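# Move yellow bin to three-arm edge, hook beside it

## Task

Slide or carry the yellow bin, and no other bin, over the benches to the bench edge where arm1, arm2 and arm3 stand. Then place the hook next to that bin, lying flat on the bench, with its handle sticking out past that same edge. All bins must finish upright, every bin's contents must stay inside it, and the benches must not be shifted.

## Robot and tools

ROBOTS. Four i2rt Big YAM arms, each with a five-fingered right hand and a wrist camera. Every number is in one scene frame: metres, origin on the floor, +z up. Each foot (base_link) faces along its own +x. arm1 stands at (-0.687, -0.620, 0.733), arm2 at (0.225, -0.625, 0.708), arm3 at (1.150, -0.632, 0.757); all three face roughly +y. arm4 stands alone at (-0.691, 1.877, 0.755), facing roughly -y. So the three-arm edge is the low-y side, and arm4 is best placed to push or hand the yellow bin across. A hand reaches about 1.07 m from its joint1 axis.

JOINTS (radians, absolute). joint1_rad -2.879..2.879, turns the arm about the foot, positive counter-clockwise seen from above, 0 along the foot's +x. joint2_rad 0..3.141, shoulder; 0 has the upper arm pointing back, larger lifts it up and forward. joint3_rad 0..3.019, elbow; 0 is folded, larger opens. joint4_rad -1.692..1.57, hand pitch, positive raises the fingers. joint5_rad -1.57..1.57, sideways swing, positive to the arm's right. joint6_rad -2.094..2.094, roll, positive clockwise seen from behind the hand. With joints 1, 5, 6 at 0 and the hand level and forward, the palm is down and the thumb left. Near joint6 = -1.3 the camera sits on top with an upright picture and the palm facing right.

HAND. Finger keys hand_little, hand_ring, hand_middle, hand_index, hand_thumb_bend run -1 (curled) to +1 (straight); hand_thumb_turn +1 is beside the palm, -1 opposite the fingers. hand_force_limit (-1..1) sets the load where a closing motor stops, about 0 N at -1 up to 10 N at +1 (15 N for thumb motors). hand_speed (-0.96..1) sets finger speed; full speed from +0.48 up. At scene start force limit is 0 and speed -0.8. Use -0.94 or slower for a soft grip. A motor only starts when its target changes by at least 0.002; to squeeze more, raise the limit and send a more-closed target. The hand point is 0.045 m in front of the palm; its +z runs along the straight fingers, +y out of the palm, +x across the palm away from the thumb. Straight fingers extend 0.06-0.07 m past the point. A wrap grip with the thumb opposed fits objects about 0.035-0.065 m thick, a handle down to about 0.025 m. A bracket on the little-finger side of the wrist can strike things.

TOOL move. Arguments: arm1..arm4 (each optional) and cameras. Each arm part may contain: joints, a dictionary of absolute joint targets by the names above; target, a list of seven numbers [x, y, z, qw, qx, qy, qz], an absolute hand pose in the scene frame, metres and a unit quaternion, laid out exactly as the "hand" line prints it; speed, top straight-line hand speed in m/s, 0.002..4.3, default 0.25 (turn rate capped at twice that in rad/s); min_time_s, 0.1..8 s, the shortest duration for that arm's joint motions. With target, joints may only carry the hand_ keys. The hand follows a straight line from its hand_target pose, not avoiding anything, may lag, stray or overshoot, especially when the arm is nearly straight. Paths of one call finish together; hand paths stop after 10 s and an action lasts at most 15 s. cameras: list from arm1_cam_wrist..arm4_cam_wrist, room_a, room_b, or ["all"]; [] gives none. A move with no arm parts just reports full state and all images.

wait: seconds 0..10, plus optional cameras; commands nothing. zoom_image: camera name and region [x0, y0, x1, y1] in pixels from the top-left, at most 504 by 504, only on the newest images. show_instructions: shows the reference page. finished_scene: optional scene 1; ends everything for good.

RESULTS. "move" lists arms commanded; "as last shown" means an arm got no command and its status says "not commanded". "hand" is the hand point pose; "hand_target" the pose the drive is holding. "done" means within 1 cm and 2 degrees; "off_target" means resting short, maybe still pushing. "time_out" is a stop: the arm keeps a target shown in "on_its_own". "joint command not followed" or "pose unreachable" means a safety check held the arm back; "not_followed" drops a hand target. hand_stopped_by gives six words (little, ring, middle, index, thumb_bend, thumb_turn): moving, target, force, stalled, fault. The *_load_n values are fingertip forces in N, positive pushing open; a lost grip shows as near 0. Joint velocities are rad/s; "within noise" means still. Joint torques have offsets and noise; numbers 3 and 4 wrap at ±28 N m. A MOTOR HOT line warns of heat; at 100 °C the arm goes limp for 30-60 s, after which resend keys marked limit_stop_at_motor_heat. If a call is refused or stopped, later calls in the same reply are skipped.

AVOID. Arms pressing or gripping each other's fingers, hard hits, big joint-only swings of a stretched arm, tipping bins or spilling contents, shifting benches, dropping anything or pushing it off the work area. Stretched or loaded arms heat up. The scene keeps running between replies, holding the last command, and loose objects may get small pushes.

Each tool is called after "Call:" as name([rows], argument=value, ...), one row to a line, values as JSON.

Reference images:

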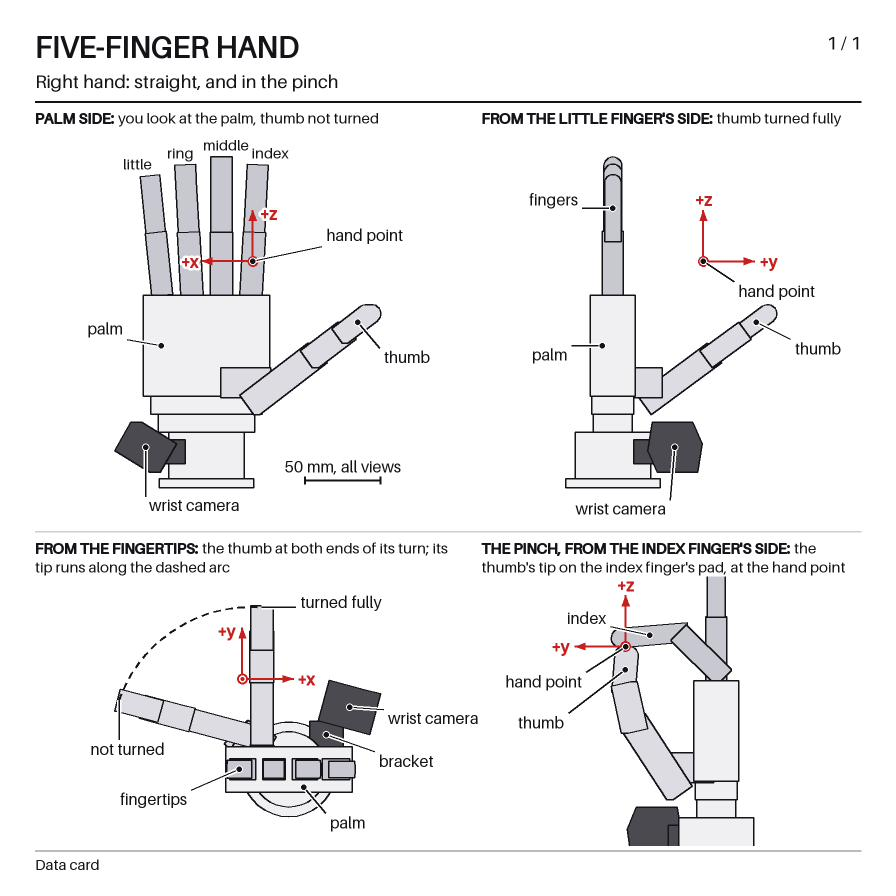

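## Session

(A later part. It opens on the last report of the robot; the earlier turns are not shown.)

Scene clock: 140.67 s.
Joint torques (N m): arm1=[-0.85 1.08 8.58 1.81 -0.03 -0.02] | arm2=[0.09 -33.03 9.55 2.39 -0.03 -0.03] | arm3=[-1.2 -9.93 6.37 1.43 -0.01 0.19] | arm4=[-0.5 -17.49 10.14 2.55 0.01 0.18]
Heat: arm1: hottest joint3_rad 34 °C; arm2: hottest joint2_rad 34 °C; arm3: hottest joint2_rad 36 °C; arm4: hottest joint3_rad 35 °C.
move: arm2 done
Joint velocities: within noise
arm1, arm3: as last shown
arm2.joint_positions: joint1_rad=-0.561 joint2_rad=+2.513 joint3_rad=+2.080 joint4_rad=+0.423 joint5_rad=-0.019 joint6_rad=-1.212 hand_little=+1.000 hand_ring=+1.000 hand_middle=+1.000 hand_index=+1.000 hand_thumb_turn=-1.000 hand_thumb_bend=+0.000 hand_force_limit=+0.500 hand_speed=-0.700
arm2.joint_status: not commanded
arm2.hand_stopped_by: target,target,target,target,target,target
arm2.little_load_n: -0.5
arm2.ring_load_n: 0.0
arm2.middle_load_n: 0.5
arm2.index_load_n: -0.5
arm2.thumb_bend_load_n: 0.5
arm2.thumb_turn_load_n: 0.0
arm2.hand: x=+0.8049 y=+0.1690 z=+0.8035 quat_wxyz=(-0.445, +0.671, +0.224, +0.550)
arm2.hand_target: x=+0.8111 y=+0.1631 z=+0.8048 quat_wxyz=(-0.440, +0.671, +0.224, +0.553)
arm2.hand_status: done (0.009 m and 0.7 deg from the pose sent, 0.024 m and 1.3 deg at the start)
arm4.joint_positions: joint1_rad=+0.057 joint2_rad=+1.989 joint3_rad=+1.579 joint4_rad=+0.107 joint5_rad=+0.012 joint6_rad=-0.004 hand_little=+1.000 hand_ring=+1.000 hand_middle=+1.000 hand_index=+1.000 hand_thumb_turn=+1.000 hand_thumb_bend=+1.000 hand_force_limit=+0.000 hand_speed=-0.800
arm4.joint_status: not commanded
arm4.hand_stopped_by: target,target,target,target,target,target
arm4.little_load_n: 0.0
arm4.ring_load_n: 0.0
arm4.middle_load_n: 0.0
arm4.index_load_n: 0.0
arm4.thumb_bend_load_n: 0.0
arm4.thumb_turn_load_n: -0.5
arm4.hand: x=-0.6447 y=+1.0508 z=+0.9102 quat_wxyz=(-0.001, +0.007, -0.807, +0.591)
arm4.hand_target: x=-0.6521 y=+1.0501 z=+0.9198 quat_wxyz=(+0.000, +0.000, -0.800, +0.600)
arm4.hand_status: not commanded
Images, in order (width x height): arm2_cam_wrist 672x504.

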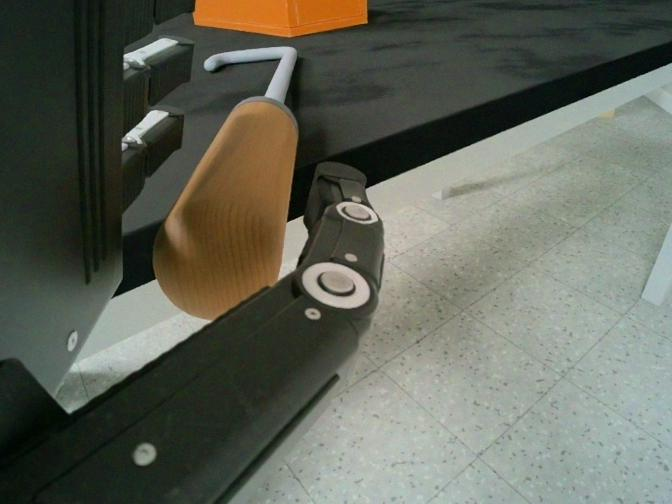

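Call:
move(arm2={"target": [0.811, 0.163, 0.7995, -0.4401, 0.6705, 0.2245, 0.5535], "speed": 0.06}, cameras=["arm2_cam_wrist"])

Scene clock: 142.03 s.
Joint torques (N m): arm1=[-0.79 1.03 8.55 1.8 -0.03 -0.02] | arm2=[0.15 -32.38 9.4 2.71 -0.03 -0.03] | arm3=[-1.14 -9.88 6.38 1.43 -0.01 0.19] | arm4=[-0.97 -17.03 10.18 2.69 -0.04 0.13]
Heat: arm1: hottest joint3_rad 34 °C; arm2: hottest joint2_rad 35 °C; arm3: hottest joint2_rad 36 °C; arm4: hottest joint3_rad 35 °C.
move: arm2 done
Joint velocities: within noise
arm1, arm3, arm4: as last shown
arm1.thumb_turn_load_n: -0.5
arm2.joint_positions: joint1_rad=-0.561 joint2_rad=+2.513 joint3_rad=+2.080 joint4_rad=+0.423 joint5_rad=-0.019 joint6_rad=-1.212 hand_little=+1.000 hand_ring=+1.000 hand_middle=+1.000 hand_index=+1.000 hand_thumb_turn=-1.000 hand_thumb_bend=+0.000 hand_force_limit=+0.500 hand_speed=-0.700
arm2.joint_status: not commanded
arm2.hand_stopped_by: target,target,target,target,target,target
arm2.little_load_n: 0.0
arm2.ring_load_n: 0.0
arm2.middle_load_n: 0.0
arm2.index_load_n: 0.0
arm2.thumb_bend_load_n: 0.0
arm2.thumb_turn_load_n: 0.5
arm2.hand: x=+0.8049 y=+0.1690 z=+0.8035 quat_wxyz=(-0.445, +0.671, +0.224, +0.550)
arm2.hand_target: x=+0.8110 y=+0.1630 z=+0.7994 quat_wxyz=(-0.440, +0.671, +0.224, +0.553)
arm2.hand_status: done (0.010 m and 0.7 deg from the pose sent, 0.010 m and 0.7 deg at the start)
arm3.thumb_turn_load_n: 0.5
arm4.thumb_turn_load_n: 0.0
Images, in order (width x height): arm2_cam_wrist 672x504.

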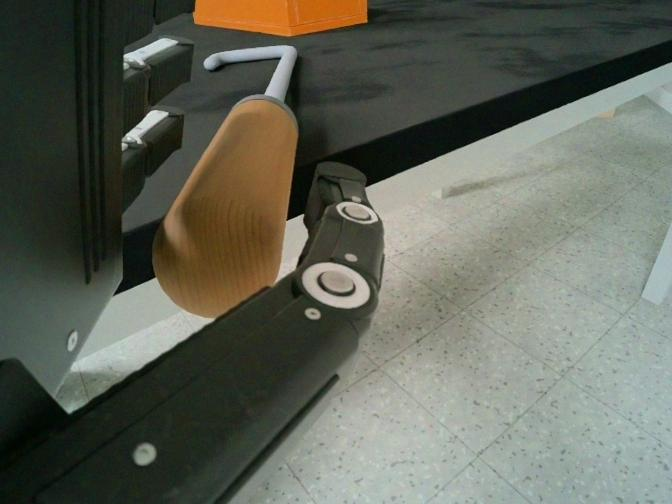

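Call:
move(arm2={"target": [0.811, 0.163, 0.7955, -0.4401, 0.6705, 0.2245, 0.5535], "speed": 0.06}, cameras=["arm2_cam_wrist"])

Scene clock: 143.17 s.
Joint torques (N m): arm1=[-0.85 1.14 8.55 1.8 -0.03 -0.02] | arm2=[0.15 -31.85 9.32 2.95 -0.05 -0.03] | arm3=[-1.14 -9.88 6.37 1.43 -0.01 0.19] | arm4=[-0.38 -16.85 10.17 2.63 -0.01 0.17]
Heat: arm1: hottest joint3_rad 34 °C; arm2: hottest joint2_rad 36 °C; arm3: hottest joint2_rad 36 °C; arm4: hottest joint3_rad 35 °C.
move: arm2 off_target
Joint velocities: within noise
arm1, arm4: as last shown
arm2.joint_positions: joint1_rad=-0.561 joint2_rad=+2.513 joint3_rad=+2.080 joint4_rad=+0.423 joint5_rad=-0.019 joint6_rad=-1.212 hand_little=+1.000 hand_ring=+1.000 hand_middle=+1.000 hand_index=+1.000 hand_thumb_turn=-1.000 hand_thumb_bend=+0.000 hand_force_limit=+0.500 hand_speed=-0.700
arm2.joint_status: not commanded
arm2.hand_stopped_by: target,target,target,target,target,target
arm2.little_load_n: 0.0
arm2.ring_load_n: -0.5
arm2.middle_load_n: 0.0
arm2.index_load_n: 0.0
arm2.thumb_bend_load_n: 0.0
arm2.thumb_turn_load_n: 0.0
arm2.hand: x=+0.8049 y=+0.1690 z=+0.8035 quat_wxyz=(-0.445, +0.671, +0.224, +0.550)
arm2.hand_target: x=+0.8110 y=+0.1630 z=+0.7954 quat_wxyz=(-0.440, +0.671, +0.224, +0.553)
arm2.hand_status: off_target (0.012 m and 0.7 deg from the pose sent, 0.012 m and 0.7 deg at the start)
arm3.joint_positions: joint1_rad=+0.251 joint2_rad=+1.533 joint3_rad=+0.931 joint4_rad=+0.618 joint5_rad=+0.327 joint6_rad=-1.233 hand_little=+1.000 hand_ring=+1.000 hand_middle=+1.000 hand_index=+1.000 hand_thumb_turn=-1.000 hand_thumb_bend=+0.600 hand_force_limit=+0.500 hand_speed=-0.600
arm3.joint_status: not commanded
arm3.hand_stopped_by: target,target,target,target,target,target
arm3.little_load_n: 0.0
arm3.ring_load_n: 0.0
arm3.middle_load_n: 0.0
arm3.index_load_n: 0.0
arm3.thumb_bend_load_n: 0.0
arm3.thumb_turn_load_n: 0.0
arm3.hand: x=+1.0548 y=+0.0018 z=+1.0102 quat_wxyz=(-0.583, +0.575, +0.399, +0.412)
arm3.hand_target: x=+1.0501 y=-0.0001 z=+1.0000 quat_wxyz=(-0.579, +0.579, +0.406, +0.406)
arm3.hand_status: not commanded
Images, in order (width x height): arm2_cam_wrist 672x504.

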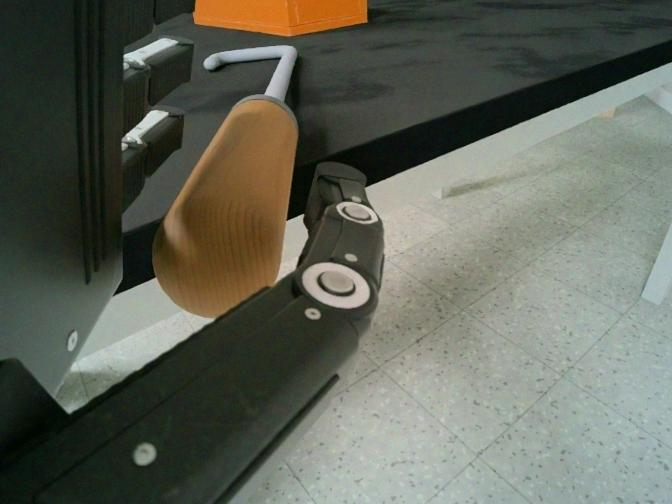

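Call:
move(arm2={"target": [0.811, 0.163, 0.7905, -0.4401, 0.6705, 0.2245, 0.5535], "speed": 0.06}, cameras=["arm2_cam_wrist"])

Scene clock: 144.27 s.
Joint torques (N m): arm1=[-0.79 1.08 8.55 1.8 -0.03 -0.03] | arm2=[0.21 -31.09 9.25 2.91 -0.03 -0.02] | arm3=[-1.14 -9.88 6.37 1.44 -0.01 0.19] | arm4=[-0.73 -17.32 10.13 2.74 -0.04 0.15]
Heat: arm1: hottest joint3_rad 34 °C; arm2: hottest joint2_rad 36 °C; arm3: hottest joint2_rad 36 °C; arm4: hottest joint3_rad 35 °C.
move: arm2 off_target
Joint velocities: within noise
arm1, arm3, arm4: as last shown
arm1.thumb_turn_load_n: 0.0
arm2.joint_positions: joint1_rad=-0.561 joint2_rad=+2.513 joint3_rad=+2.080 joint4_rad=+0.430 joint5_rad=-0.019 joint6_rad=-1.212 hand_little=+1.000 hand_ring=+1.000 hand_middle=+1.000 hand_index=+1.000 hand_thumb_turn=-1.000 hand_thumb_bend=+0.000 hand_force_limit=+0.500 hand_speed=-0.700
arm2.joint_status: not commanded
arm2.hand_stopped_by: target,target,target,target,target,target
arm2.little_load_n: 0.0
arm2.ring_load_n: 0.0
arm2.middle_load_n: 0.0
arm2.index_load_n: 0.0
arm2.thumb_bend_load_n: 0.0
arm2.thumb_turn_load_n: 0.0
arm2.hand: x=+0.8050 y=+0.1693 z=+0.8054 quat_wxyz=(-0.446, +0.668, +0.223, +0.552)
arm2.hand_target: x=+0.8109 y=+0.1628 z=+0.7904 quat_wxyz=(-0.440, +0.671, +0.224, +0.553)
arm2.hand_status: off_target (0.017 m and 0.8 deg from the pose sent, 0.016 m and 0.7 deg at the start)
arm3.middle_load_n: -0.5
arm4.little_load_n: -0.5
arm4.ring_load_n: -0.5
Images, in order (width x height): arm2_cam_wrist 672x504.

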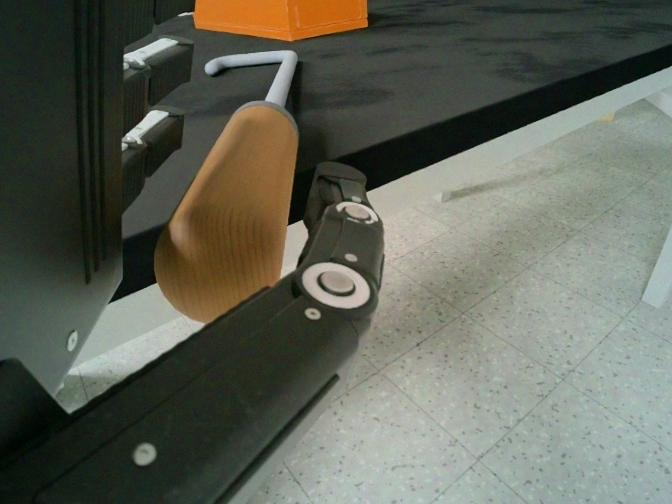

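Call:
move(arm2={"target": [0.8125, 0.1555, 0.792, -0.4401, 0.6705, 0.2245, 0.5535], "speed": 0.1}, cameras=["arm2_cam_wrist"])

Scene clock: 145.50 s.
Joint torques (N m): arm1=[-0.85 1.08 8.57 1.78 -0.03 -0.03] | arm2=[-0.09 -32.67 9.44 2.97 -0.13 -0.02] | arm3=[-1.14 -9.88 6.38 1.43 -0.01 0.19] | arm4=[-0.79 -17.55 10 2.66 -0.01 0.15]
Heat: arm1: hottest joint3_rad 34 °C; arm2: hottest joint2_rad 37 °C; arm3: hottest joint2_rad 36 °C; arm4: hottest joint3_rad 35 °C.
move: arm2 off_target
Joint velocities: within noise
arm1, arm3, arm4: as last shown
arm1.index_load_n: -0.5
arm2.joint_positions: joint1_rad=-0.565 joint2_rad=+2.513 joint3_rad=+2.045 joint4_rad=+0.443 joint5_rad=-0.023 joint6_rad=-1.212 hand_little=+1.000 hand_ring=+1.000 hand_middle=+1.000 hand_index=+1.000 hand_thumb_turn=-1.000 hand_thumb_bend=+0.000 hand_force_limit=+0.500 hand_speed=-0.700
arm2.joint_status: not commanded
arm2.hand_stopped_by: target,target,target,target,target,target
arm2.little_load_n: 0.0
arm2.ring_load_n: 0.0
arm2.middle_load_n: 0.0
arm2.index_load_n: 0.0
arm2.thumb_bend_load_n: 0.0
arm2.thumb_turn_load_n: 0.0
arm2.hand: x=+0.8038 y=+0.1622 z=+0.7879 quat_wxyz=(-0.442, +0.675, +0.226, +0.546)
arm2.hand_target: x=+0.8125 y=+0.1555 z=+0.7917 quat_wxyz=(-0.440, +0.671, +0.224, +0.553)
arm2.hand_status: off_target (0.012 m and 1.1 deg from the pose sent, 0.021 m and 0.8 deg at the start)
arm3.ring_load_n: -0.5
arm3.middle_load_n: 0.0
arm3.thumb_turn_load_n: 0.5
arm4.little_load_n: 0.0
arm4.ring_load_n: 0.0
arm4.thumb_turn_load_n: -0.5
Images, in order (width x height): arm2_cam_wrist 672x504.

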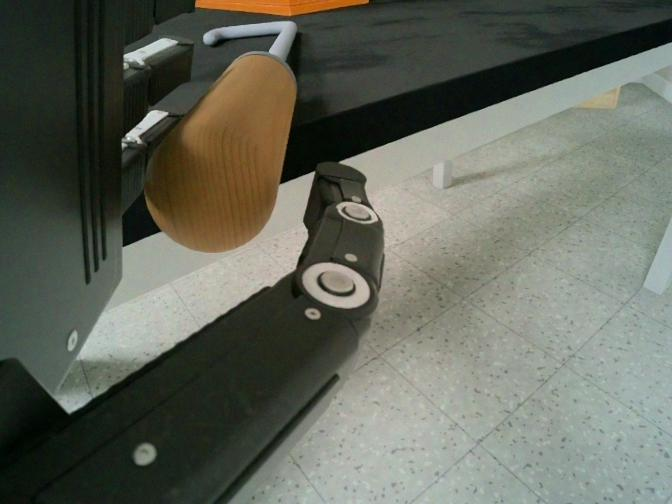

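Call:
move(arm2={"joints": {"hand_thumb_bend": -0.9, "hand_force_limit": 0.6, "hand_speed": -0.9}}, cameras=["arm2_cam_wrist"])

Scene clock: 149.47 s.
Joint torques (N m): arm1=[-0.79 1.08 8.57 1.8 -0.03 -0.03] | arm2=[-0.03 -32.56 9.44 2.93 -0.11 -0.02] | arm3=[-1.14 -9.88 6.37 1.43 -0.01 0.19] | arm4=[-0.79 -16.67 10.24 2.65 -0.02 0.16]
Heat: arm1: hottest joint3_rad 34 °C; arm2: hottest joint2_rad 38 °C; arm3: hottest joint2_rad 36 °C; arm4: hottest joint3_rad 35 °C.
move: arm2 off_target
Joint velocities: within noise
arm1, arm3, arm4: as last shown
arm1.index_load_n: 0.0
arm1.thumb_turn_load_n: -0.5
arm2.joint_positions: joint1_rad=-0.566 joint2_rad=+2.513 joint3_rad=+2.045 joint4_rad=+0.443 joint5_rad=-0.023 joint6_rad=-1.212 hand_little=+1.000 hand_ring=+1.000 hand_middle=+1.000 hand_index=+1.000 hand_thumb_turn=-1.000 hand_thumb_bend=-0.308 hand_force_limit=+0.600 hand_speed=-0.900
arm2.joint_status: hand_thumb_bend off_target (ended at -0.308, target -0.900); the others done
arm2.hand_stopped_by: target,target,target,target,force,target
arm2.little_load_n: 0.0
arm2.ring_load_n: 0.0
arm2.middle_load_n: 0.0
arm2.index_load_n: 0.0
arm2.thumb_bend_load_n: 11.5
arm2.thumb_turn_load_n: 0.5
arm2.hand: x=+0.8047 y=+0.1615 z=+0.7879 quat_wxyz=(-0.442, +0.675, +0.225, +0.546)
arm2.hand_target: x=+0.8126 y=+0.1554 z=+0.7917 quat_wxyz=(-0.440, +0.671, +0.224, +0.553)
arm2.hand_status: not commanded
arm3.ring_load_n: 0.0
arm3.index_load_n: -0.5
arm3.thumb_turn_load_n: 0.0
arm4.middle_load_n: 0.5
arm4.index_load_n: -0.5
arm4.thumb_turn_load_n: 0.0
Images, in order (width x height): arm2_cam_wrist 672x504.

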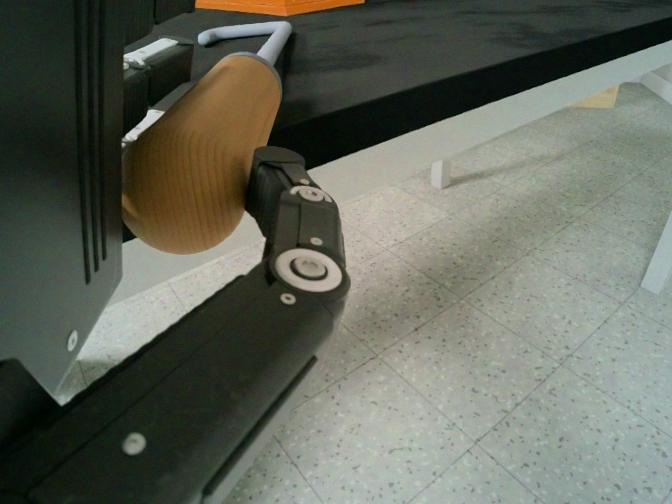

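Call:
move(arm2={"target": [0.56, 0.150, 0.797, -0.3798, 0.6904, 0.1531, 0.5965], "speed": 0.12}, cameras=["arm2_cam_wrist"])

Scene clock: 155.40 s.
Joint torques (N m): arm1=[-0.85 1.08 8.57 1.8 -0.03 -0.03] | arm2=[1.03 -30.56 8.72 3.08 -0.01 0.02] | arm3=[-1.14 -9.88 6.37 1.44 -0.01 0.19] | arm4=[-1.2 -16.73 10.06 2.67 -0.02 0.16]
Heat: arm1: hottest joint3_rad 34 °C; arm2: hottest joint2_rad 40 °C; arm3: hottest joint2_rad 35 °C; arm4: hottest joint3_rad 35 °C.
move: arm2 off_target
Joint velocities: within noise
arm1, arm3, arm4: as last shown
arm1.thumb_bend_load_n: 0.5
arm1.thumb_turn_load_n: 0.0
arm2.joint_positions: joint1_rad=-0.221 joint2_rad=+2.308 joint3_rad=+1.601 joint4_rad=+0.642 joint5_rad=+0.545 joint6_rad=-1.211 hand_little=+1.000 hand_ring=+1.000 hand_middle=+1.000 hand_index=+1.000 hand_thumb_turn=-1.000 hand_thumb_bend=-0.308 hand_force_limit=+0.600 hand_speed=-0.900
arm2.joint_status: not commanded
arm2.hand_stopped_by: target,target,target,target,force,target
arm2.little_load_n: 0.0
arm2.ring_load_n: 0.0
arm2.middle_load_n: 0.0
arm2.index_load_n: 0.0
arm2.thumb_bend_load_n: 11.0
arm2.thumb_turn_load_n: 2.5
arm2.hand: x=+0.5637 y=+0.1446 z=+0.7697 quat_wxyz=(-0.363, +0.705, +0.161, +0.588)
arm2.hand_target: x=+0.5601 y=+0.1498 z=+0.7967 quat_wxyz=(-0.380, +0.691, +0.153, +0.596)
arm2.hand_status: off_target (0.028 m and 2.9 deg from the pose sent, 0.245 m and 12.5 deg at the start)
arm3.index_load_n: 0.0
arm4.middle_load_n: 0.0
arm4.index_load_n: 0.0
Images, in order (width x height): arm2_cam_wrist 672x504.

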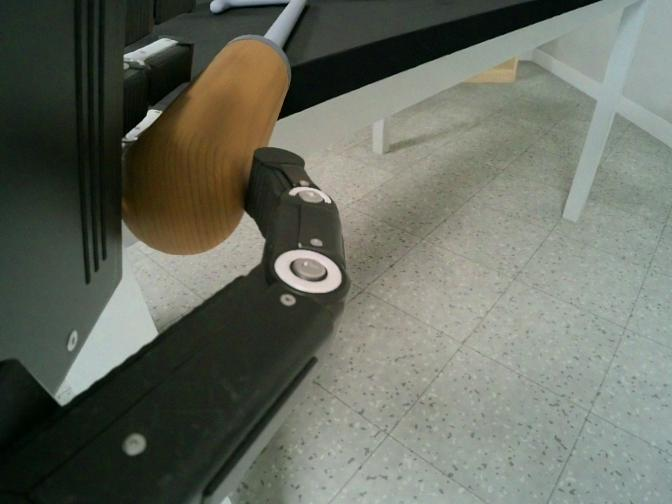

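Call:
move(arm2={"target": [0.50, 0.150, 0.812, -0.3798, 0.6904, 0.1531, 0.5965], "speed": 0.12}, cameras=["arm2_cam_wrist", "room_b"])

Scene clock: 156.73 s.
Joint torques (N m): arm1=[-0.73 1.03 8.57 1.8 -0.02 -0.03] | arm2=[0.73 -30.21 8.79 2.91 0.1 0.03] | arm3=[-1.2 -9.93 6.38 1.43 -0.01 0.19] | arm4=[-1.2 -17.32 10.21 2.69 0 0.15]
Heat: arm1: hottest joint3_rad 34 °C; arm2: hottest joint2_rad 40 °C; arm3: hottest joint2_rad 35 °C; arm4: hottest joint3_rad 35 °C.
move: arm2 off_target
Joint velocities: within noise
arm1.joint_positions: joint1_rad=-0.174 joint2_rad=+0.595 joint3_rad=+1.422 joint4_rad=-1.231 joint5_rad=+0.271 joint6_rad=-1.031 hand_little=+1.000 hand_ring=+1.000 hand_middle=+1.000 hand_index=+1.000 hand_thumb_turn=+1.000 hand_thumb_bend=+1.000 hand_force_limit=+0.000 hand_speed=-0.800
arm1.joint_status: not commanded
arm1.hand_stopped_by: target,target,target,target,target,target
arm1.little_load_n: 0.0
arm1.ring_load_n: 0.0
arm1.middle_load_n: 0.0
arm1.index_load_n: 0.0
arm1.thumb_bend_load_n: 0.0
arm1.thumb_turn_load_n: 0.0
arm1.hand: x=-0.5323 y=-0.4491 z=+1.2615 quat_wxyz=(-0.346, +0.805, +0.204, +0.437)
arm1.hand_target: x=-0.5329 y=-0.4507 z=+1.2694 quat_wxyz=(-0.353, +0.800, +0.201, +0.441)
arm1.hand_status: not commanded
arm2.joint_positions: joint1_rad=-0.131 joint2_rad=+2.260 joint3_rad=+1.553 joint4_rad=+0.643 joint5_rad=+0.629 joint6_rad=-1.211 hand_little=+1.000 hand_ring=+1.000 hand_middle=+1.000 hand_index=+1.000 hand_thumb_turn=-1.000 hand_thumb_bend=-0.308 hand_force_limit=+0.600 hand_speed=-0.900
arm2.joint_status: not commanded
arm2.hand_stopped_by: target,target,target,target,force,target
arm2.little_load_n: 0.0
arm2.ring_load_n: 0.0
arm2.middle_load_n: 0.0
arm2.index_load_n: 0.5
arm2.thumb_bend_load_n: 10.5
arm2.thumb_turn_load_n: 2.0
arm2.hand: x=+0.5005 y=+0.1468 z=+0.7847 quat_wxyz=(-0.364, +0.702, +0.165, +0.589)
arm2.hand_target: x=+0.5002 y=+0.1497 z=+0.8119 quat_wxyz=(-0.380, +0.690, +0.153, +0.596)
arm2.hand_status: off_target (0.027 m and 2.7 deg from the pose sent, 0.077 m and 2.9 deg at the start)
arm3, arm4: as last shown
arm3.ring_load_n: -0.5
arm4.thumb_turn_load_n: -0.5
Images, in order (width x height): arm2_cam_wrist 672x504, room_b 672x504.

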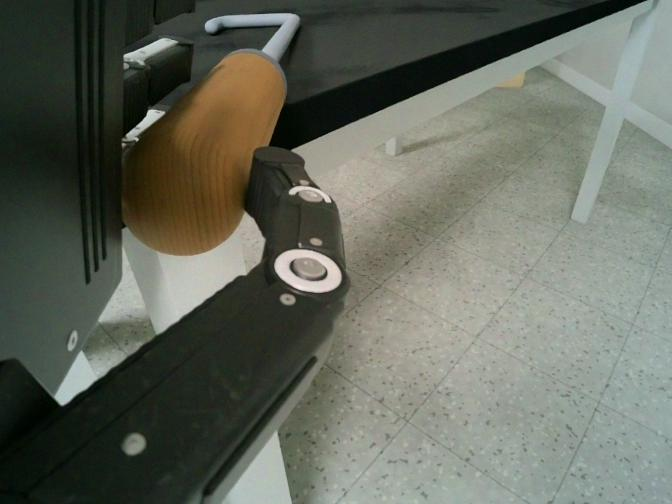

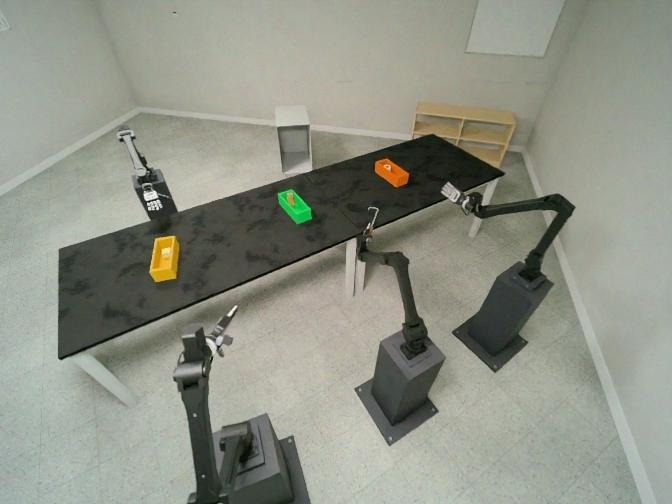

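Call:
move(arm2={"target": [0.22, 0.150, 0.808, -0.3798, 0.6904, 0.1531, 0.5965], "speed": 0.15}, cameras=["arm2_cam_wrist"])

Scene clock: 159.93 s.
Joint torques (N m): arm1=[-0.91 1.14 8.58 1.83 -0.03 -0.03] | arm2=[0.62 -26.7 12.55 1.85 0.12 0.04] | arm3=[-1.2 -9.88 6.37 1.43 -0.01 0.19] | arm4=[-0.67 -16.97 10.22 2.55 -0.02 0.14]
Heat: arm1: hottest joint3_rad 34 °C; arm2: hottest joint2_rad 41 °C; arm3: hottest joint2_rad 35 °C; arm4: hottest joint3_rad 35 °C.
move: arm2 off_target
Joint velocities: within noise
arm1, arm3: as last shown
arm1.thumb_turn_load_n: 0.5
arm2.joint_positions: joint1_rad=+0.281 joint2_rad=+2.254 joint3_rad=+1.560 joint4_rad=+0.634 joint5_rad=+1.038 joint6_rad=-1.202 hand_little=+1.000 hand_ring=+1.000 hand_middle=+1.000 hand_index=+1.000 hand_thumb_turn=-1.000 hand_thumb_bend=-0.308 hand_force_limit=+0.600 hand_speed=-0.900
arm2.joint_status: not commanded
arm2.hand_stopped_by: target,target,target,target,force,target
arm2.little_load_n: 0.0
arm2.ring_load_n: 0.0
arm2.middle_load_n: 0.0
arm2.index_load_n: 0.0
arm2.thumb_bend_load_n: 10.5
arm2.thumb_turn_load_n: 1.0
arm2.hand: x=+0.2234 y=+0.1361 z=+0.7931 quat_wxyz=(-0.367, +0.694, +0.166, +0.596)
arm2.hand_target: x=+0.2201 y=+0.1490 z=+0.8082 quat_wxyz=(-0.380, +0.690, +0.153, +0.596)
arm2.hand_status: off_target (0.021 m and 2.1 deg from the pose sent, 0.281 m and 2.7 deg at the start)
arm3.ring_load_n: 0.0
arm3.thumb_turn_load_n: 0.5
arm4.joint_positions: joint1_rad=+0.057 joint2_rad=+1.989 joint3_rad=+1.579 joint4_rad=+0.107 joint5_rad=+0.012 joint6_rad=-0.004 hand_little=+1.000 hand_ring=+1.000 hand_middle=+1.000 hand_index=+1.000 hand_thumb_turn=+1.000 hand_thumb_bend=+1.000 hand_force_limit=+0.000 hand_speed=-0.800
arm4.joint_status: not commanded
arm4.hand_stopped_by: target,target,target,target,target,target
arm4.little_load_n: 0.0
arm4.ring_load_n: -0.5
arm4.middle_load_n: 0.0
arm4.index_load_n: 0.0
arm4.thumb_bend_load_n: 0.0
arm4.thumb_turn_load_n: 0.0
arm4.hand: x=-0.6447 y=+1.0508 z=+0.9102 quat_wxyz=(-0.001, +0.007, -0.807, +0.591)
arm4.hand_target: x=-0.6521 y=+1.0501 z=+0.9198 quat_wxyz=(+0.000, +0.000, -0.800, +0.600)
arm4.hand_status: not commanded
Images, in order (width x height): arm2_cam_wrist 672x504.

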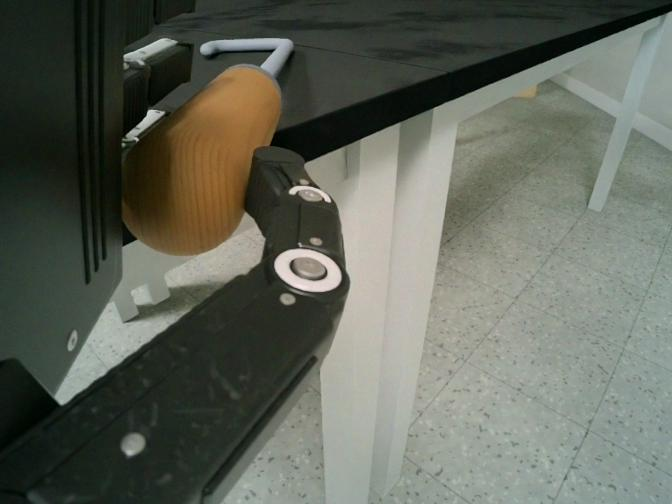

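Call:
move(arm2={"target": [-0.08, 0.164, 0.806, -0.3798, 0.6904, 0.1531, 0.5965], "speed": 0.15}, cameras=["arm2_cam_wrist", "room_b"])

Scene clock: 163.30 s.
Joint torques (N m): arm1=[-0.91 1.08 8.57 1.8 -0.03 -0.03] | arm2=[0.44 -32.44 14.74 1.5 0.2 0.05] | arm3=[-1.14 -9.88 6.38 1.44 -0.01 0.19] | arm4=[-0.38 -16.73 10.1 2.59 -0.02 0.17]
Heat: arm1: hottest joint3_rad 34 °C; arm2: hottest joint2_rad 41 °C; arm3: hottest joint2_rad 35 °C; arm4: hottest joint3_rad 35 °C.
move: arm2 off_target
Joint velocities: within noise
arm1, arm3, arm4: as last shown
arm1.thumb_turn_load_n: 0.0
arm2.joint_positions: joint1_rad=+0.632 joint2_rad=+2.652 joint3_rad=+2.350 joint4_rad=+0.205 joint5_rad=+1.387 joint6_rad=-1.168 hand_little=+1.000 hand_ring=+1.000 hand_middle=+1.000 hand_index=+1.000 hand_thumb_turn=-1.000 hand_thumb_bend=-0.308 hand_force_limit=+0.600 hand_speed=-0.900
arm2.joint_status: not commanded
arm2.hand_stopped_by: target,target,target,target,force,target
arm2.little_load_n: 0.0
arm2.ring_load_n: 0.0
arm2.middle_load_n: 0.0
arm2.index_load_n: 0.0
arm2.thumb_bend_load_n: 10.5
arm2.thumb_turn_load_n: 2.0
arm2.hand: x=-0.0750 y=+0.1569 z=+0.7895 quat_wxyz=(-0.368, +0.689, +0.169, +0.601)
arm2.hand_target: x=-0.0796 y=+0.1630 z=+0.8059 quat_wxyz=(-0.380, +0.690, +0.154, +0.596)
arm2.hand_status: off_target (0.019 m and 2.3 deg from the pose sent, 0.305 m and 2.1 deg at the start)
arm3.thumb_turn_load_n: 0.0
arm4.ring_load_n: 0.0
Images, in order (width x height): arm2_cam_wrist 672x504, room_b 672x504.

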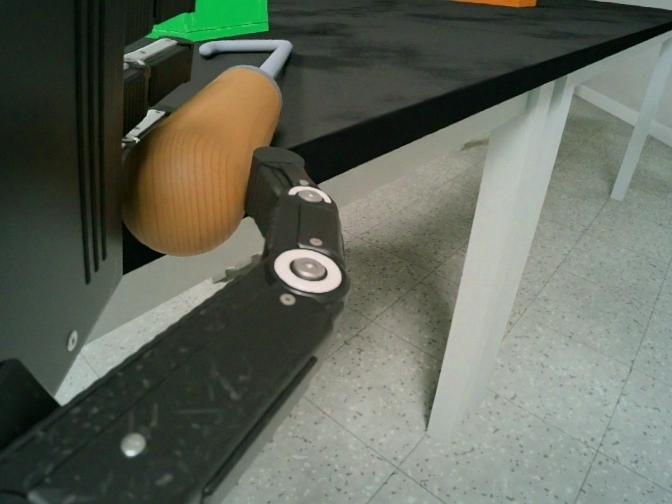

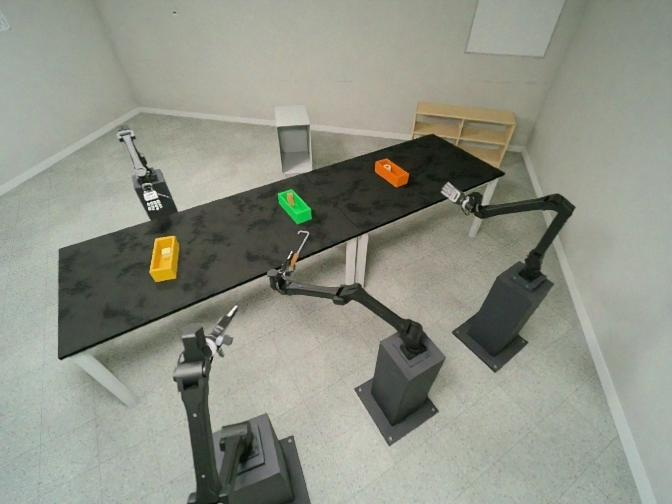

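Call:
zoom_image(camera="room_b", region=[250, 180, 370, 300])

Scaled by 4.200 from the camera's image (finer frame: 960x720).

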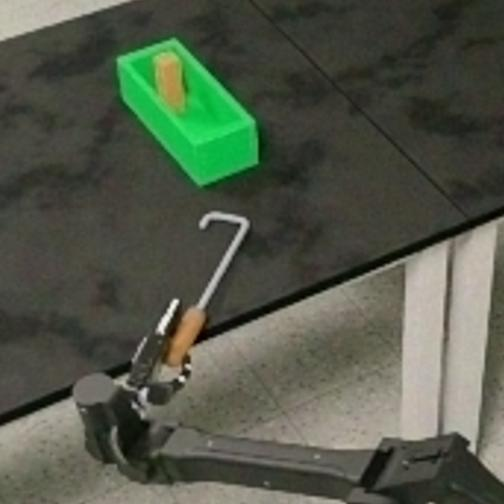

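Call:
move(arm2={"joints": {"hand_thumb_bend": 0.0, "hand_speed": -0.9}}, cameras=["arm2_cam_wrist"])

Scene clock: 166.43 s.
Joint torques (N m): arm1=[-0.79 1.08 8.55 1.8 -0.03 -0.02] | arm2=[0.56 -32.44 13.5 1.48 0.16 0.06] | arm3=[-1.14 -9.88 6.37 1.44 0 0.19] | arm4=[-0.56 -17.08 10.14 2.63 -0.03 0.15]
Heat: arm1: hottest joint3_rad 34 °C; arm2: hottest joint2_rad 41 °C; arm3: hottest joint2_rad 35 °C; arm4: hottest joint3_rad 35 °C.
move: arm2 done
Joint velocities: within noise
arm1, arm4: as last shown
arm2.joint_positions: joint1_rad=+0.632 joint2_rad=+2.652 joint3_rad=+2.365 joint4_rad=+0.203 joint5_rad=+1.387 joint6_rad=-1.167 hand_little=+1.000 hand_ring=+1.000 hand_middle=+1.000 hand_index=+1.000 hand_thumb_turn=-1.000 hand_thumb_bend=+0.000 hand_force_limit=+0.600 hand_speed=-0.900
arm2.joint_status: all done
arm2.hand_stopped_by: target,target,target,target,target,target
arm2.little_load_n: 0.0
arm2.ring_load_n: 0.0
arm2.middle_load_n: 0.0
arm2.index_load_n: 0.0
arm2.thumb_bend_load_n: 0.0
arm2.thumb_turn_load_n: 0.0
arm2.hand: x=-0.0763 y=+0.1587 z=+0.7957 quat_wxyz=(-0.372, +0.690, +0.164, +0.599)
arm2.hand_target: x=-0.0796 y=+0.1631 z=+0.8060 quat_wxyz=(-0.380, +0.690, +0.154, +0.596)
arm2.hand_status: not commanded
arm3.joint_positions: joint1_rad=+0.251 joint2_rad=+1.533 joint3_rad=+0.931 joint4_rad=+0.618 joint5_rad=+0.327 joint6_rad=-1.233 hand_little=+1.000 hand_ring=+1.000 hand_middle=+1.000 hand_index=+1.000 hand_thumb_turn=-1.000 hand_thumb_bend=+0.600 hand_force_limit=+0.500 hand_speed=-0.600
arm3.joint_status: not commanded
arm3.hand_stopped_by: target,target,target,target,target,target
arm3.little_load_n: 0.0
arm3.ring_load_n: 0.0
arm3.middle_load_n: 0.0
arm3.index_load_n: 0.0
arm3.thumb_bend_load_n: 0.0
arm3.thumb_turn_load_n: 0.0
arm3.hand: x=+1.0548 y=+0.0018 z=+1.0102 quat_wxyz=(-0.583, +0.575, +0.399, +0.412)
arm3.hand_target: x=+1.0501 y=-0.0001 z=+1.0000 quat_wxyz=(-0.579, +0.579, +0.406, +0.406)
arm3.hand_status: not commanded
arm4.little_load_n: -0.5
arm4.thumb_turn_load_n: -0.5
Images, in order (width x height): arm2_cam_wrist 672x504.

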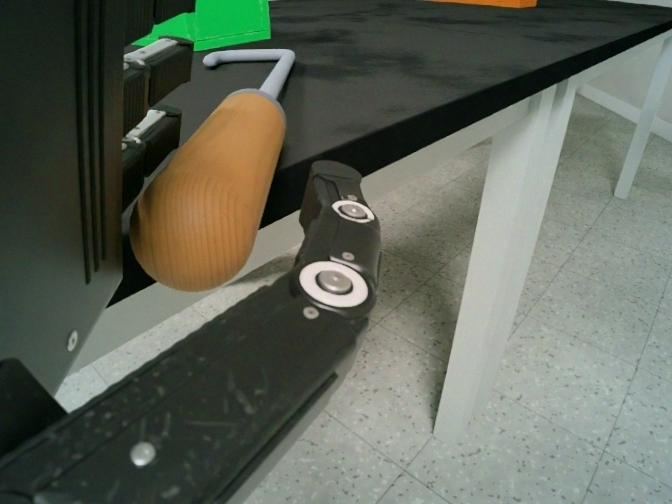

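Call:
move(arm2={"joints": {"hand_thumb_bend": 0.7, "hand_speed": -0.5}})

Call:
move(arm2={"target": [-0.155, 0.085, 0.812, -0.3798, 0.6904, 0.1531, 0.5965], "speed": 0.12}, cameras=["arm2_cam_wrist", "room_b"])

Scene clock: 168.10 s.
Joint torques (N m): arm1=[-0.79 1.14 8.57 1.8 -0.02 -0.03] | arm2=[0.5 -32.38 13.5 1.47 0.16 0.06] | arm3=[-1.14 -9.88 6.37 1.43 -0.01 0.19] | arm4=[-1.14 -17.44 10.06 2.56 0.01 0.16]
Heat: arm1: hottest joint3_rad 34 °C; arm2: hottest joint2_rad 42 °C; arm3: hottest joint2_rad 34 °C; arm4: hottest joint3_rad 35 °C.
move: arm2 done
Joint velocities: within noise
arm1, arm3, arm4: as last shown
arm2.joint_positions: joint1_rad=+0.632 joint2_rad=+2.652 joint3_rad=+2.365 joint4_rad=+0.203 joint5_rad=+1.387 joint6_rad=-1.167 hand_little=+1.000 hand_ring=+1.000 hand_middle=+1.000 hand_index=+1.000 hand_thumb_turn=-1.000 hand_thumb_bend=+0.700 hand_force_limit=+0.600 hand_speed=-0.500
arm2.joint_status: all done
arm2.hand_stopped_by: target,target,target,target,target,target
arm2.little_load_n: 0.0
arm2.ring_load_n: 0.0
arm2.middle_load_n: 0.0
arm2.index_load_n: 0.0
arm2.thumb_bend_load_n: 0.0
arm2.thumb_turn_load_n: 0.5
arm2.hand: x=-0.0763 y=+0.1587 z=+0.7957 quat_wxyz=(-0.372, +0.690, +0.164, +0.599)
arm2.hand_target: x=-0.0796 y=+0.1631 z=+0.8060 quat_wxyz=(-0.380, +0.690, +0.154, +0.596)
arm2.hand_status: not commanded
arm4.little_load_n: 0.0
arm4.thumb_turn_load_n: 0.0
pictures: none

Scene clock: 171.17 s.
Joint torques (N m): arm1=[-0.79 1.08 8.57 1.83 -0.02 -0.03] | arm2=[0.5 -33.96 9.69 1.25 0.23 0.17] | arm3=[-1.14 -9.93 6.37 1.43 -0.01 0.19] | arm4=[-0.79 -16.97 10.21 2.61 -0.05 0.15]
Heat: arm1: hottest joint3_rad 34 °C; arm2: hottest joint2_rad 42 °C; arm3: hottest joint2_rad 34 °C; arm4: hottest joint3_rad 35 °C.
move: arm2 done
Joint velocities: within noise
arm1, arm3, arm4: as last shown
arm2.joint_positions: joint1_rad=+0.762 joint2_rad=+2.596 joint3_rad=+2.299 joint4_rad=+0.123 joint5_rad=+1.519 joint6_rad=-1.062 hand_little=+1.000 hand_ring=+1.000 hand_middle=+1.000 hand_index=+1.000 hand_thumb_turn=-1.000 hand_thumb_bend=+0.700 hand_force_limit=+0.600 hand_speed=-0.500
arm2.joint_status: not commanded
arm2.hand_stopped_by: target,target,target,target,target,target
arm2.little_load_n: 0.0
arm2.ring_load_n: 0.0
arm2.middle_load_n: 0.0
arm2.index_load_n: 0.0
arm2.thumb_bend_load_n: 0.0
arm2.thumb_turn_load_n: 0.5
arm2.hand: x=-0.1544 y=+0.0856 z=+0.8049 quat_wxyz=(-0.377, +0.689, +0.158, +0.599)
arm2.hand_target: x=-0.1550 y=+0.0850 z=+0.8118 quat_wxyz=(-0.380, +0.690, +0.153, +0.597)
arm2.hand_status: done (0.007 m and 0.7 deg from the pose sent, 0.109 m and 1.5 deg at the start)
arm4.index_load_n: -0.5
Images, in order (width x height): arm2_cam_wrist 672x504, room_b 672x504.

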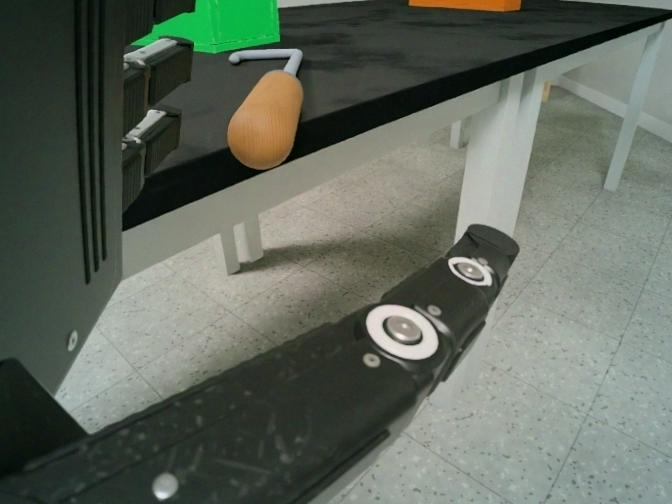

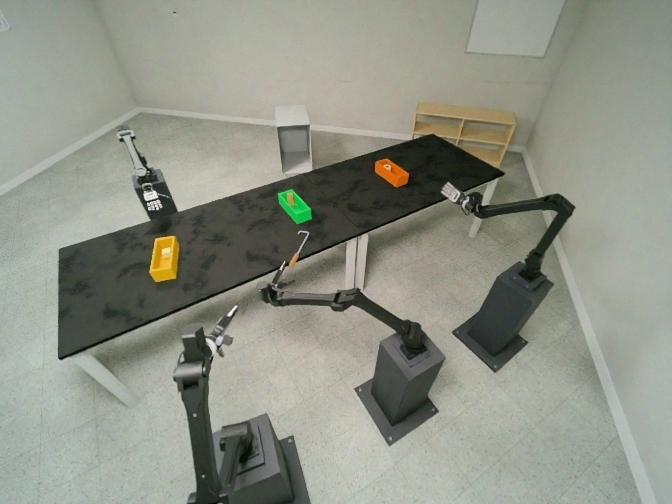

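Call:
move(arm2={"target": [-0.12, -0.06, 0.98, -0.3798, 0.6904, 0.1531, 0.5965], "speed": 0.3})

Call:
move(arm2={"joints": {"joint1_rad": -0.3, "joint2_rad": 1.4, "joint3_rad": 1.4, "joint4_rad": -0.3, "joint5_rad": 0.2}, "min_time_s": 4}, arm1={"joints": {"joint1_rad": -0.25, "joint2_rad": 1.95, "joint3_rad": 1.66, "joint4_rad": 0.2, "joint5_rad": 0.24, "joint6_rad": -1.22, "hand_thumb_turn": -1.0}, "min_time_s": 5}, cameras=["arm1_cam_wrist", "room_a", "room_b"])

Scene clock: 173.50 s.
Joint torques (N m): arm1=[-0.91 1.08 8.58 1.83 -0.03 -0.02] | arm2=[0.79 -23.41 9.31 1.32 0.17 0.11] | arm3=[-1.14 -9.93 6.37 1.43 -0.01 0.19] | arm4=[-0.79 -17.2 10.13 2.66 -0.01 0.14]
Heat: arm1: hottest joint3_rad 34 °C; arm2: hottest joint2_rad 43 °C; arm3: hottest joint2_rad 34 °C; arm4: hottest joint3_rad 35 °C.
move: arm2 off_target
Joint velocities: within noise
arm1, arm3, arm4: as last shown
arm2.joint_positions: joint1_rad=+0.866 joint2_rad=+1.978 joint3_rad=+1.702 joint4_rad=+0.117 joint5_rad=+1.559 joint6_rad=-1.038 hand_little=+1.000 hand_ring=+1.000 hand_middle=+1.000 hand_index=+1.000 hand_thumb_turn=-1.000 hand_thumb_bend=+0.700 hand_force_limit=+0.600 hand_speed=-0.500
arm2.joint_status: not commanded
arm2.hand_stopped_by: target,target,target,target,target,target
arm2.little_load_n: 0.0
arm2.ring_load_n: 0.0
arm2.middle_load_n: 0.0
arm2.index_load_n: 0.0
arm2.thumb_bend_load_n: 0.5
arm2.thumb_turn_load_n: 0.0
arm2.hand: x=-0.1171 y=-0.0605 z=+0.9950 quat_wxyz=(-0.409, +0.684, +0.166, +0.581)
arm2.hand_target: x=-0.1195 y=-0.0598 z=+0.9800 quat_wxyz=(-0.401, +0.682, +0.176, +0.586)
arm2.hand_status: off_target (0.015 m and 4.1 deg from the pose sent, 0.230 m and 0.7 deg at the start; a joint's target at an end of its range on 37 of 49 steps)
arm4.index_load_n: 0.0
pictures: none

Scene clock: 179.13 s.
Joint torques (N m): arm1=[-2.14 -21.3 12.63 2.36 -0.2 -0.14] | arm2=[0.5 -16.44 10.28 1.98 -0.06 0.11] | arm3=[-1.14 -9.88 6.38 1.44 -0.01 0.19] | arm4=[-1.44 -17.26 10.14 2.55 -0.02 0.12]
Heat: arm1: hottest joint3_rad 36 °C; arm2: hottest joint2_rad 42 °C; arm3: hottest joint2_rad 34 °C; arm4: hottest joint3_rad 35 °C.
move: arm1 done; arm2 done
Joint velocities: within noise
arm1.joint_positions: joint1_rad=-0.235 joint2_rad=+1.935 joint3_rad=+1.618 joint4_rad=+0.184 joint5_rad=+0.243 joint6_rad=-1.212 hand_little=+1.000 hand_ring=+1.000 hand_middle=+1.000 hand_index=+1.000 hand_thumb_turn=-1.000 hand_thumb_bend=+1.000 hand_force_limit=+0.000 hand_speed=-0.800
arm1.joint_status: all done
arm1.hand_stopped_by: target,target,target,target,target,target
arm1.little_load_n: 0.0
arm1.ring_load_n: -0.5
arm1.middle_load_n: 0.0
arm1.index_load_n: 0.0
arm1.thumb_bend_load_n: 0.0
arm1.thumb_turn_load_n: 0.5
arm1.hand: x=-0.2676 y=+0.0975 z=+0.9904 quat_wxyz=(-0.380, +0.720, +0.215, +0.539)
arm1.hand_target: x=-0.2522 y=+0.1018 z=+1.0086 quat_wxyz=(-0.387, +0.708, +0.207, +0.554)
arm1.hand_status: not commanded
arm2.joint_positions: joint1_rad=-0.296 joint2_rad=+1.402 joint3_rad=+1.409 joint4_rad=-0.291 joint5_rad=+0.203 joint6_rad=-1.038 hand_little=+1.000 hand_ring=+1.000 hand_middle=+1.000 hand_index=+1.000 hand_thumb_turn=-1.000 hand_thumb_bend=+0.700 hand_force_limit=+0.600 hand_speed=-0.500
arm2.joint_status: all done
arm2.hand_stopped_by: target,target,target,target,target,target
arm2.little_load_n: 0.0
arm2.ring_load_n: 0.0
arm2.middle_load_n: 0.0
arm2.index_load_n: 0.0
arm2.thumb_bend_load_n: 0.0
arm2.thumb_turn_load_n: 0.0
arm2.hand: x=+0.4961 y=-0.0476 z=+1.1054 quat_wxyz=(-0.415, +0.764, +0.222, +0.442)
arm2.hand_target: x=+0.4967 y=-0.0507 z=+1.0993 quat_wxyz=(-0.412, +0.768, +0.221, +0.437)
arm2.hand_status: not commanded
arm3, arm4: as last shown
arm3.little_load_n: -0.5
arm3.ring_load_n: -0.5
arm3.thumb_turn_load_n: 0.5
arm4.ring_load_n: -0.5
Images, in order (width x height): arm1_cam_wrist 672x504, room_a 672x504, room_b 672x504.

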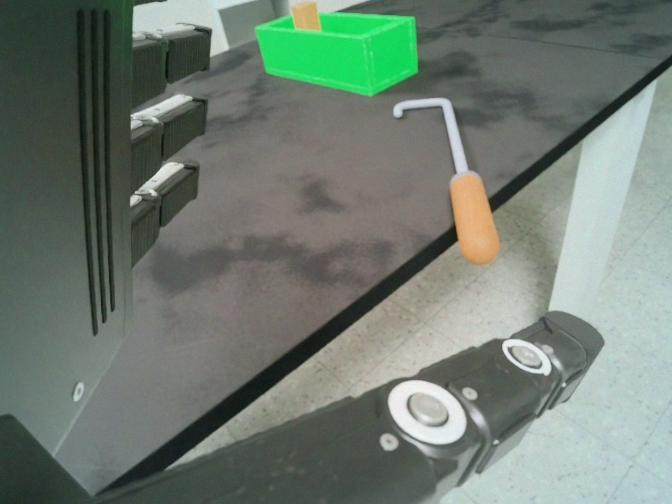

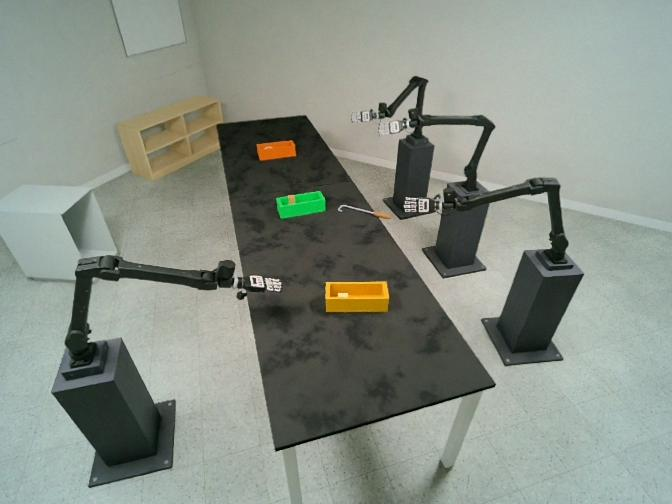

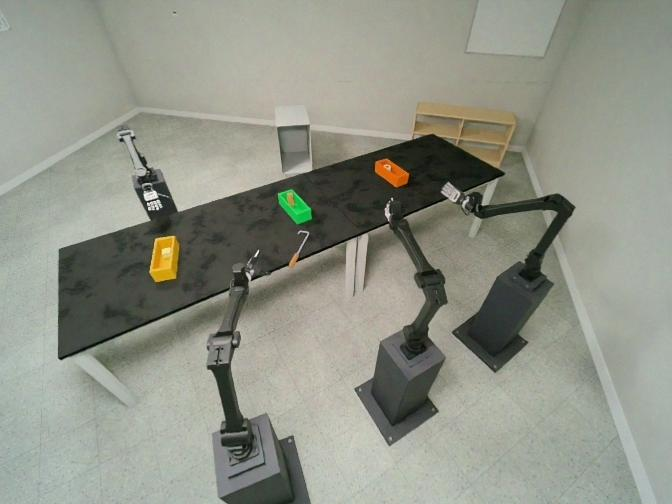

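Call:
move(arm1={"target": [-0.110, 0.092, 0.845, -0.3850, 0.6890, 0.1592, 0.5932], "speed": 0.15}, cameras=["arm1_cam_wrist"])

Scene clock: 182.23 s.
Joint torques (N m): arm1=[-1.79 -24.41 11.47 2.3 -0.2 -0.1] | arm2=[0.56 -16.56 10.28 1.99 -0.07 0.12] | arm3=[-1.14 -9.93 6.38 1.43 -0.01 0.19] | arm4=[-0.44 -16.79 10.11 2.69 -0.01 0.16]
Heat: arm1: hottest joint3_rad 36 °C; arm2: hottest joint2_rad 42 °C; arm3: hottest joint2_rad 34 °C; arm4: hottest joint3_rad 35 °C.
move: arm1 off_target
Joint velocities: within noise
arm1.joint_positions: joint1_rad=-0.403 joint2_rad=+2.297 joint3_rad=+1.727 joint4_rad=+0.538 joint5_rad=+0.175 joint6_rad=-1.214 hand_little=+1.000 hand_ring=+1.000 hand_middle=+1.000 hand_index=+1.000 hand_thumb_turn=-1.000 hand_thumb_bend=+1.000 hand_force_limit=+0.000 hand_speed=-0.800
arm1.joint_status: not commanded
arm1.hand_stopped_by: target,target,target,target,target,target
arm1.little_load_n: 0.0
arm1.ring_load_n: 0.0
arm1.middle_load_n: 0.0
arm1.index_load_n: 0.0
arm1.thumb_bend_load_n: 0.0
arm1.thumb_turn_load_n: 0.5
arm1.hand: x=-0.1220 y=+0.0867 z=+0.8374 quat_wxyz=(-0.380, +0.699, +0.164, +0.583)
arm1.hand_target: x=-0.1108 y=+0.0911 z=+0.8452 quat_wxyz=(-0.385, +0.689, +0.159, +0.593)
arm1.hand_status: off_target (0.015 m and 1.8 deg from the pose sent, 0.215 m and 9.6 deg at the start)
arm2, arm3, arm4: as last shown
arm3.little_load_n: 0.0
arm3.ring_load_n: 0.0
arm3.thumb_turn_load_n: 0.0
arm4.ring_load_n: 0.0
arm4.thumb_turn_load_n: -0.5
Images, in order (width x height): arm1_cam_wrist 672x504.

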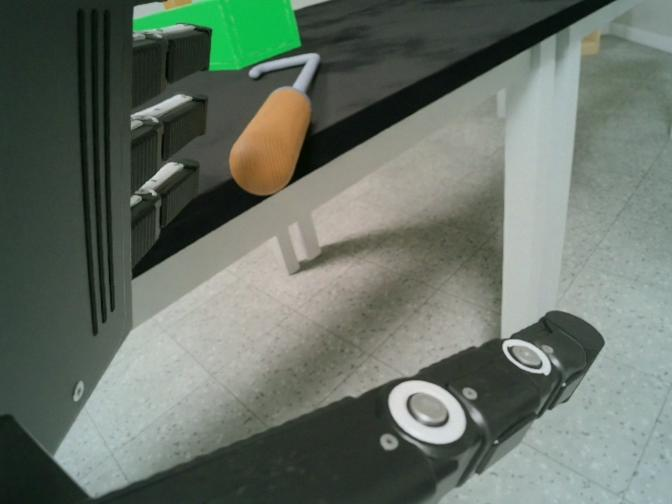

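Call:
move(arm1={"target": [-0.067, 0.157, 0.824, -0.3850, 0.6890, 0.1592, 0.5932], "speed": 0.1}, cameras=["arm1_cam_wrist"])

Scene clock: 185.83 s.
Joint torques (N m): arm1=[-1.49 -25.82 12.37 1.47 -0.15 -0.11] | arm2=[0.38 -16.56 10.25 1.98 -0.06 0.12] | arm3=[-1.14 -9.88 6.37 1.43 -0.01 0.19] | arm4=[-1.03 -16.85 10.13 2.78 0.01 0.17]
Heat: arm1: hottest joint3_rad 37 °C; arm2: hottest joint2_rad 41 °C; arm3: hottest joint2_rad 34 °C; arm4: hottest joint3_rad 35 °C.
move: arm1 off_target
Joint velocities: within noise
arm1.joint_positions: joint1_rad=-0.403 joint2_rad=+2.535 joint3_rad=+2.151 joint4_rad=+0.381 joint5_rad=+0.174 joint6_rad=-1.214 hand_little=+1.000 hand_ring=+1.000 hand_middle=+1.000 hand_index=+1.000 hand_thumb_turn=-1.000 hand_thumb_bend=+1.000 hand_force_limit=+0.000 hand_speed=-0.800
arm1.joint_status: not commanded
arm1.hand_stopped_by: target,target,target,target,target,target
arm1.little_load_n: 0.0
arm1.ring_load_n: 0.0
arm1.middle_load_n: 0.0
arm1.index_load_n: 0.0
arm1.thumb_bend_load_n: 0.0
arm1.thumb_turn_load_n: 0.0
arm1.hand: x=-0.0767 y=+0.1549 z=+0.8304 quat_wxyz=(-0.388, +0.690, +0.160, +0.590)
arm1.hand_target: x=-0.0678 y=+0.1561 z=+0.8242 quat_wxyz=(-0.385, +0.689, +0.159, +0.593)
arm1.hand_status: off_target (0.012 m and 0.5 deg from the pose sent, 0.090 m and 1.8 deg at the start)
arm2, arm3: as last shown
arm2.thumb_turn_load_n: 0.5
arm4.joint_positions: joint1_rad=+0.057 joint2_rad=+1.989 joint3_rad=+1.579 joint4_rad=+0.107 joint5_rad=+0.012 joint6_rad=-0.004 hand_little=+1.000 hand_ring=+1.000 hand_middle=+1.000 hand_index=+1.000 hand_thumb_turn=+1.000 hand_thumb_bend=+1.000 hand_force_limit=+0.000 hand_speed=-0.800
arm4.joint_status: not commanded
arm4.hand_stopped_by: target,target,target,target,target,target
arm4.little_load_n: 0.0
arm4.ring_load_n: 0.0
arm4.middle_load_n: 0.0
arm4.index_load_n: 0.0
arm4.thumb_bend_load_n: 0.0
arm4.thumb_turn_load_n: -0.5
arm4.hand: x=-0.6447 y=+1.0508 z=+0.9102 quat_wxyz=(-0.001, +0.007, -0.807, +0.591)
arm4.hand_target: x=-0.6521 y=+1.0501 z=+0.9198 quat_wxyz=(+0.000, +0.000, -0.800, +0.600)
arm4.hand_status: not commanded
Images, in order (width x height): arm1_cam_wrist 672x504.

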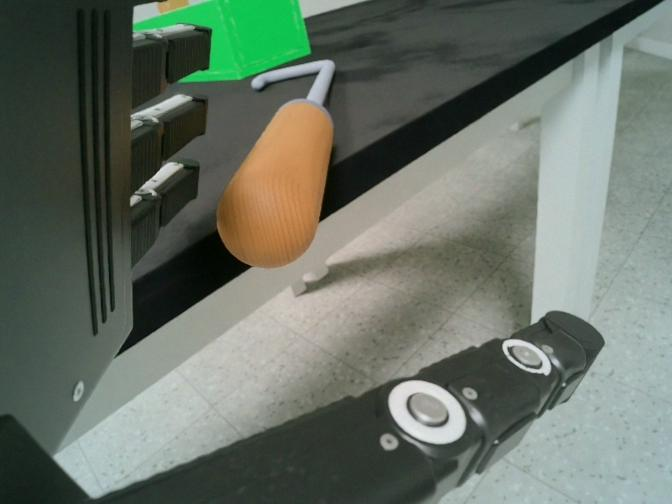

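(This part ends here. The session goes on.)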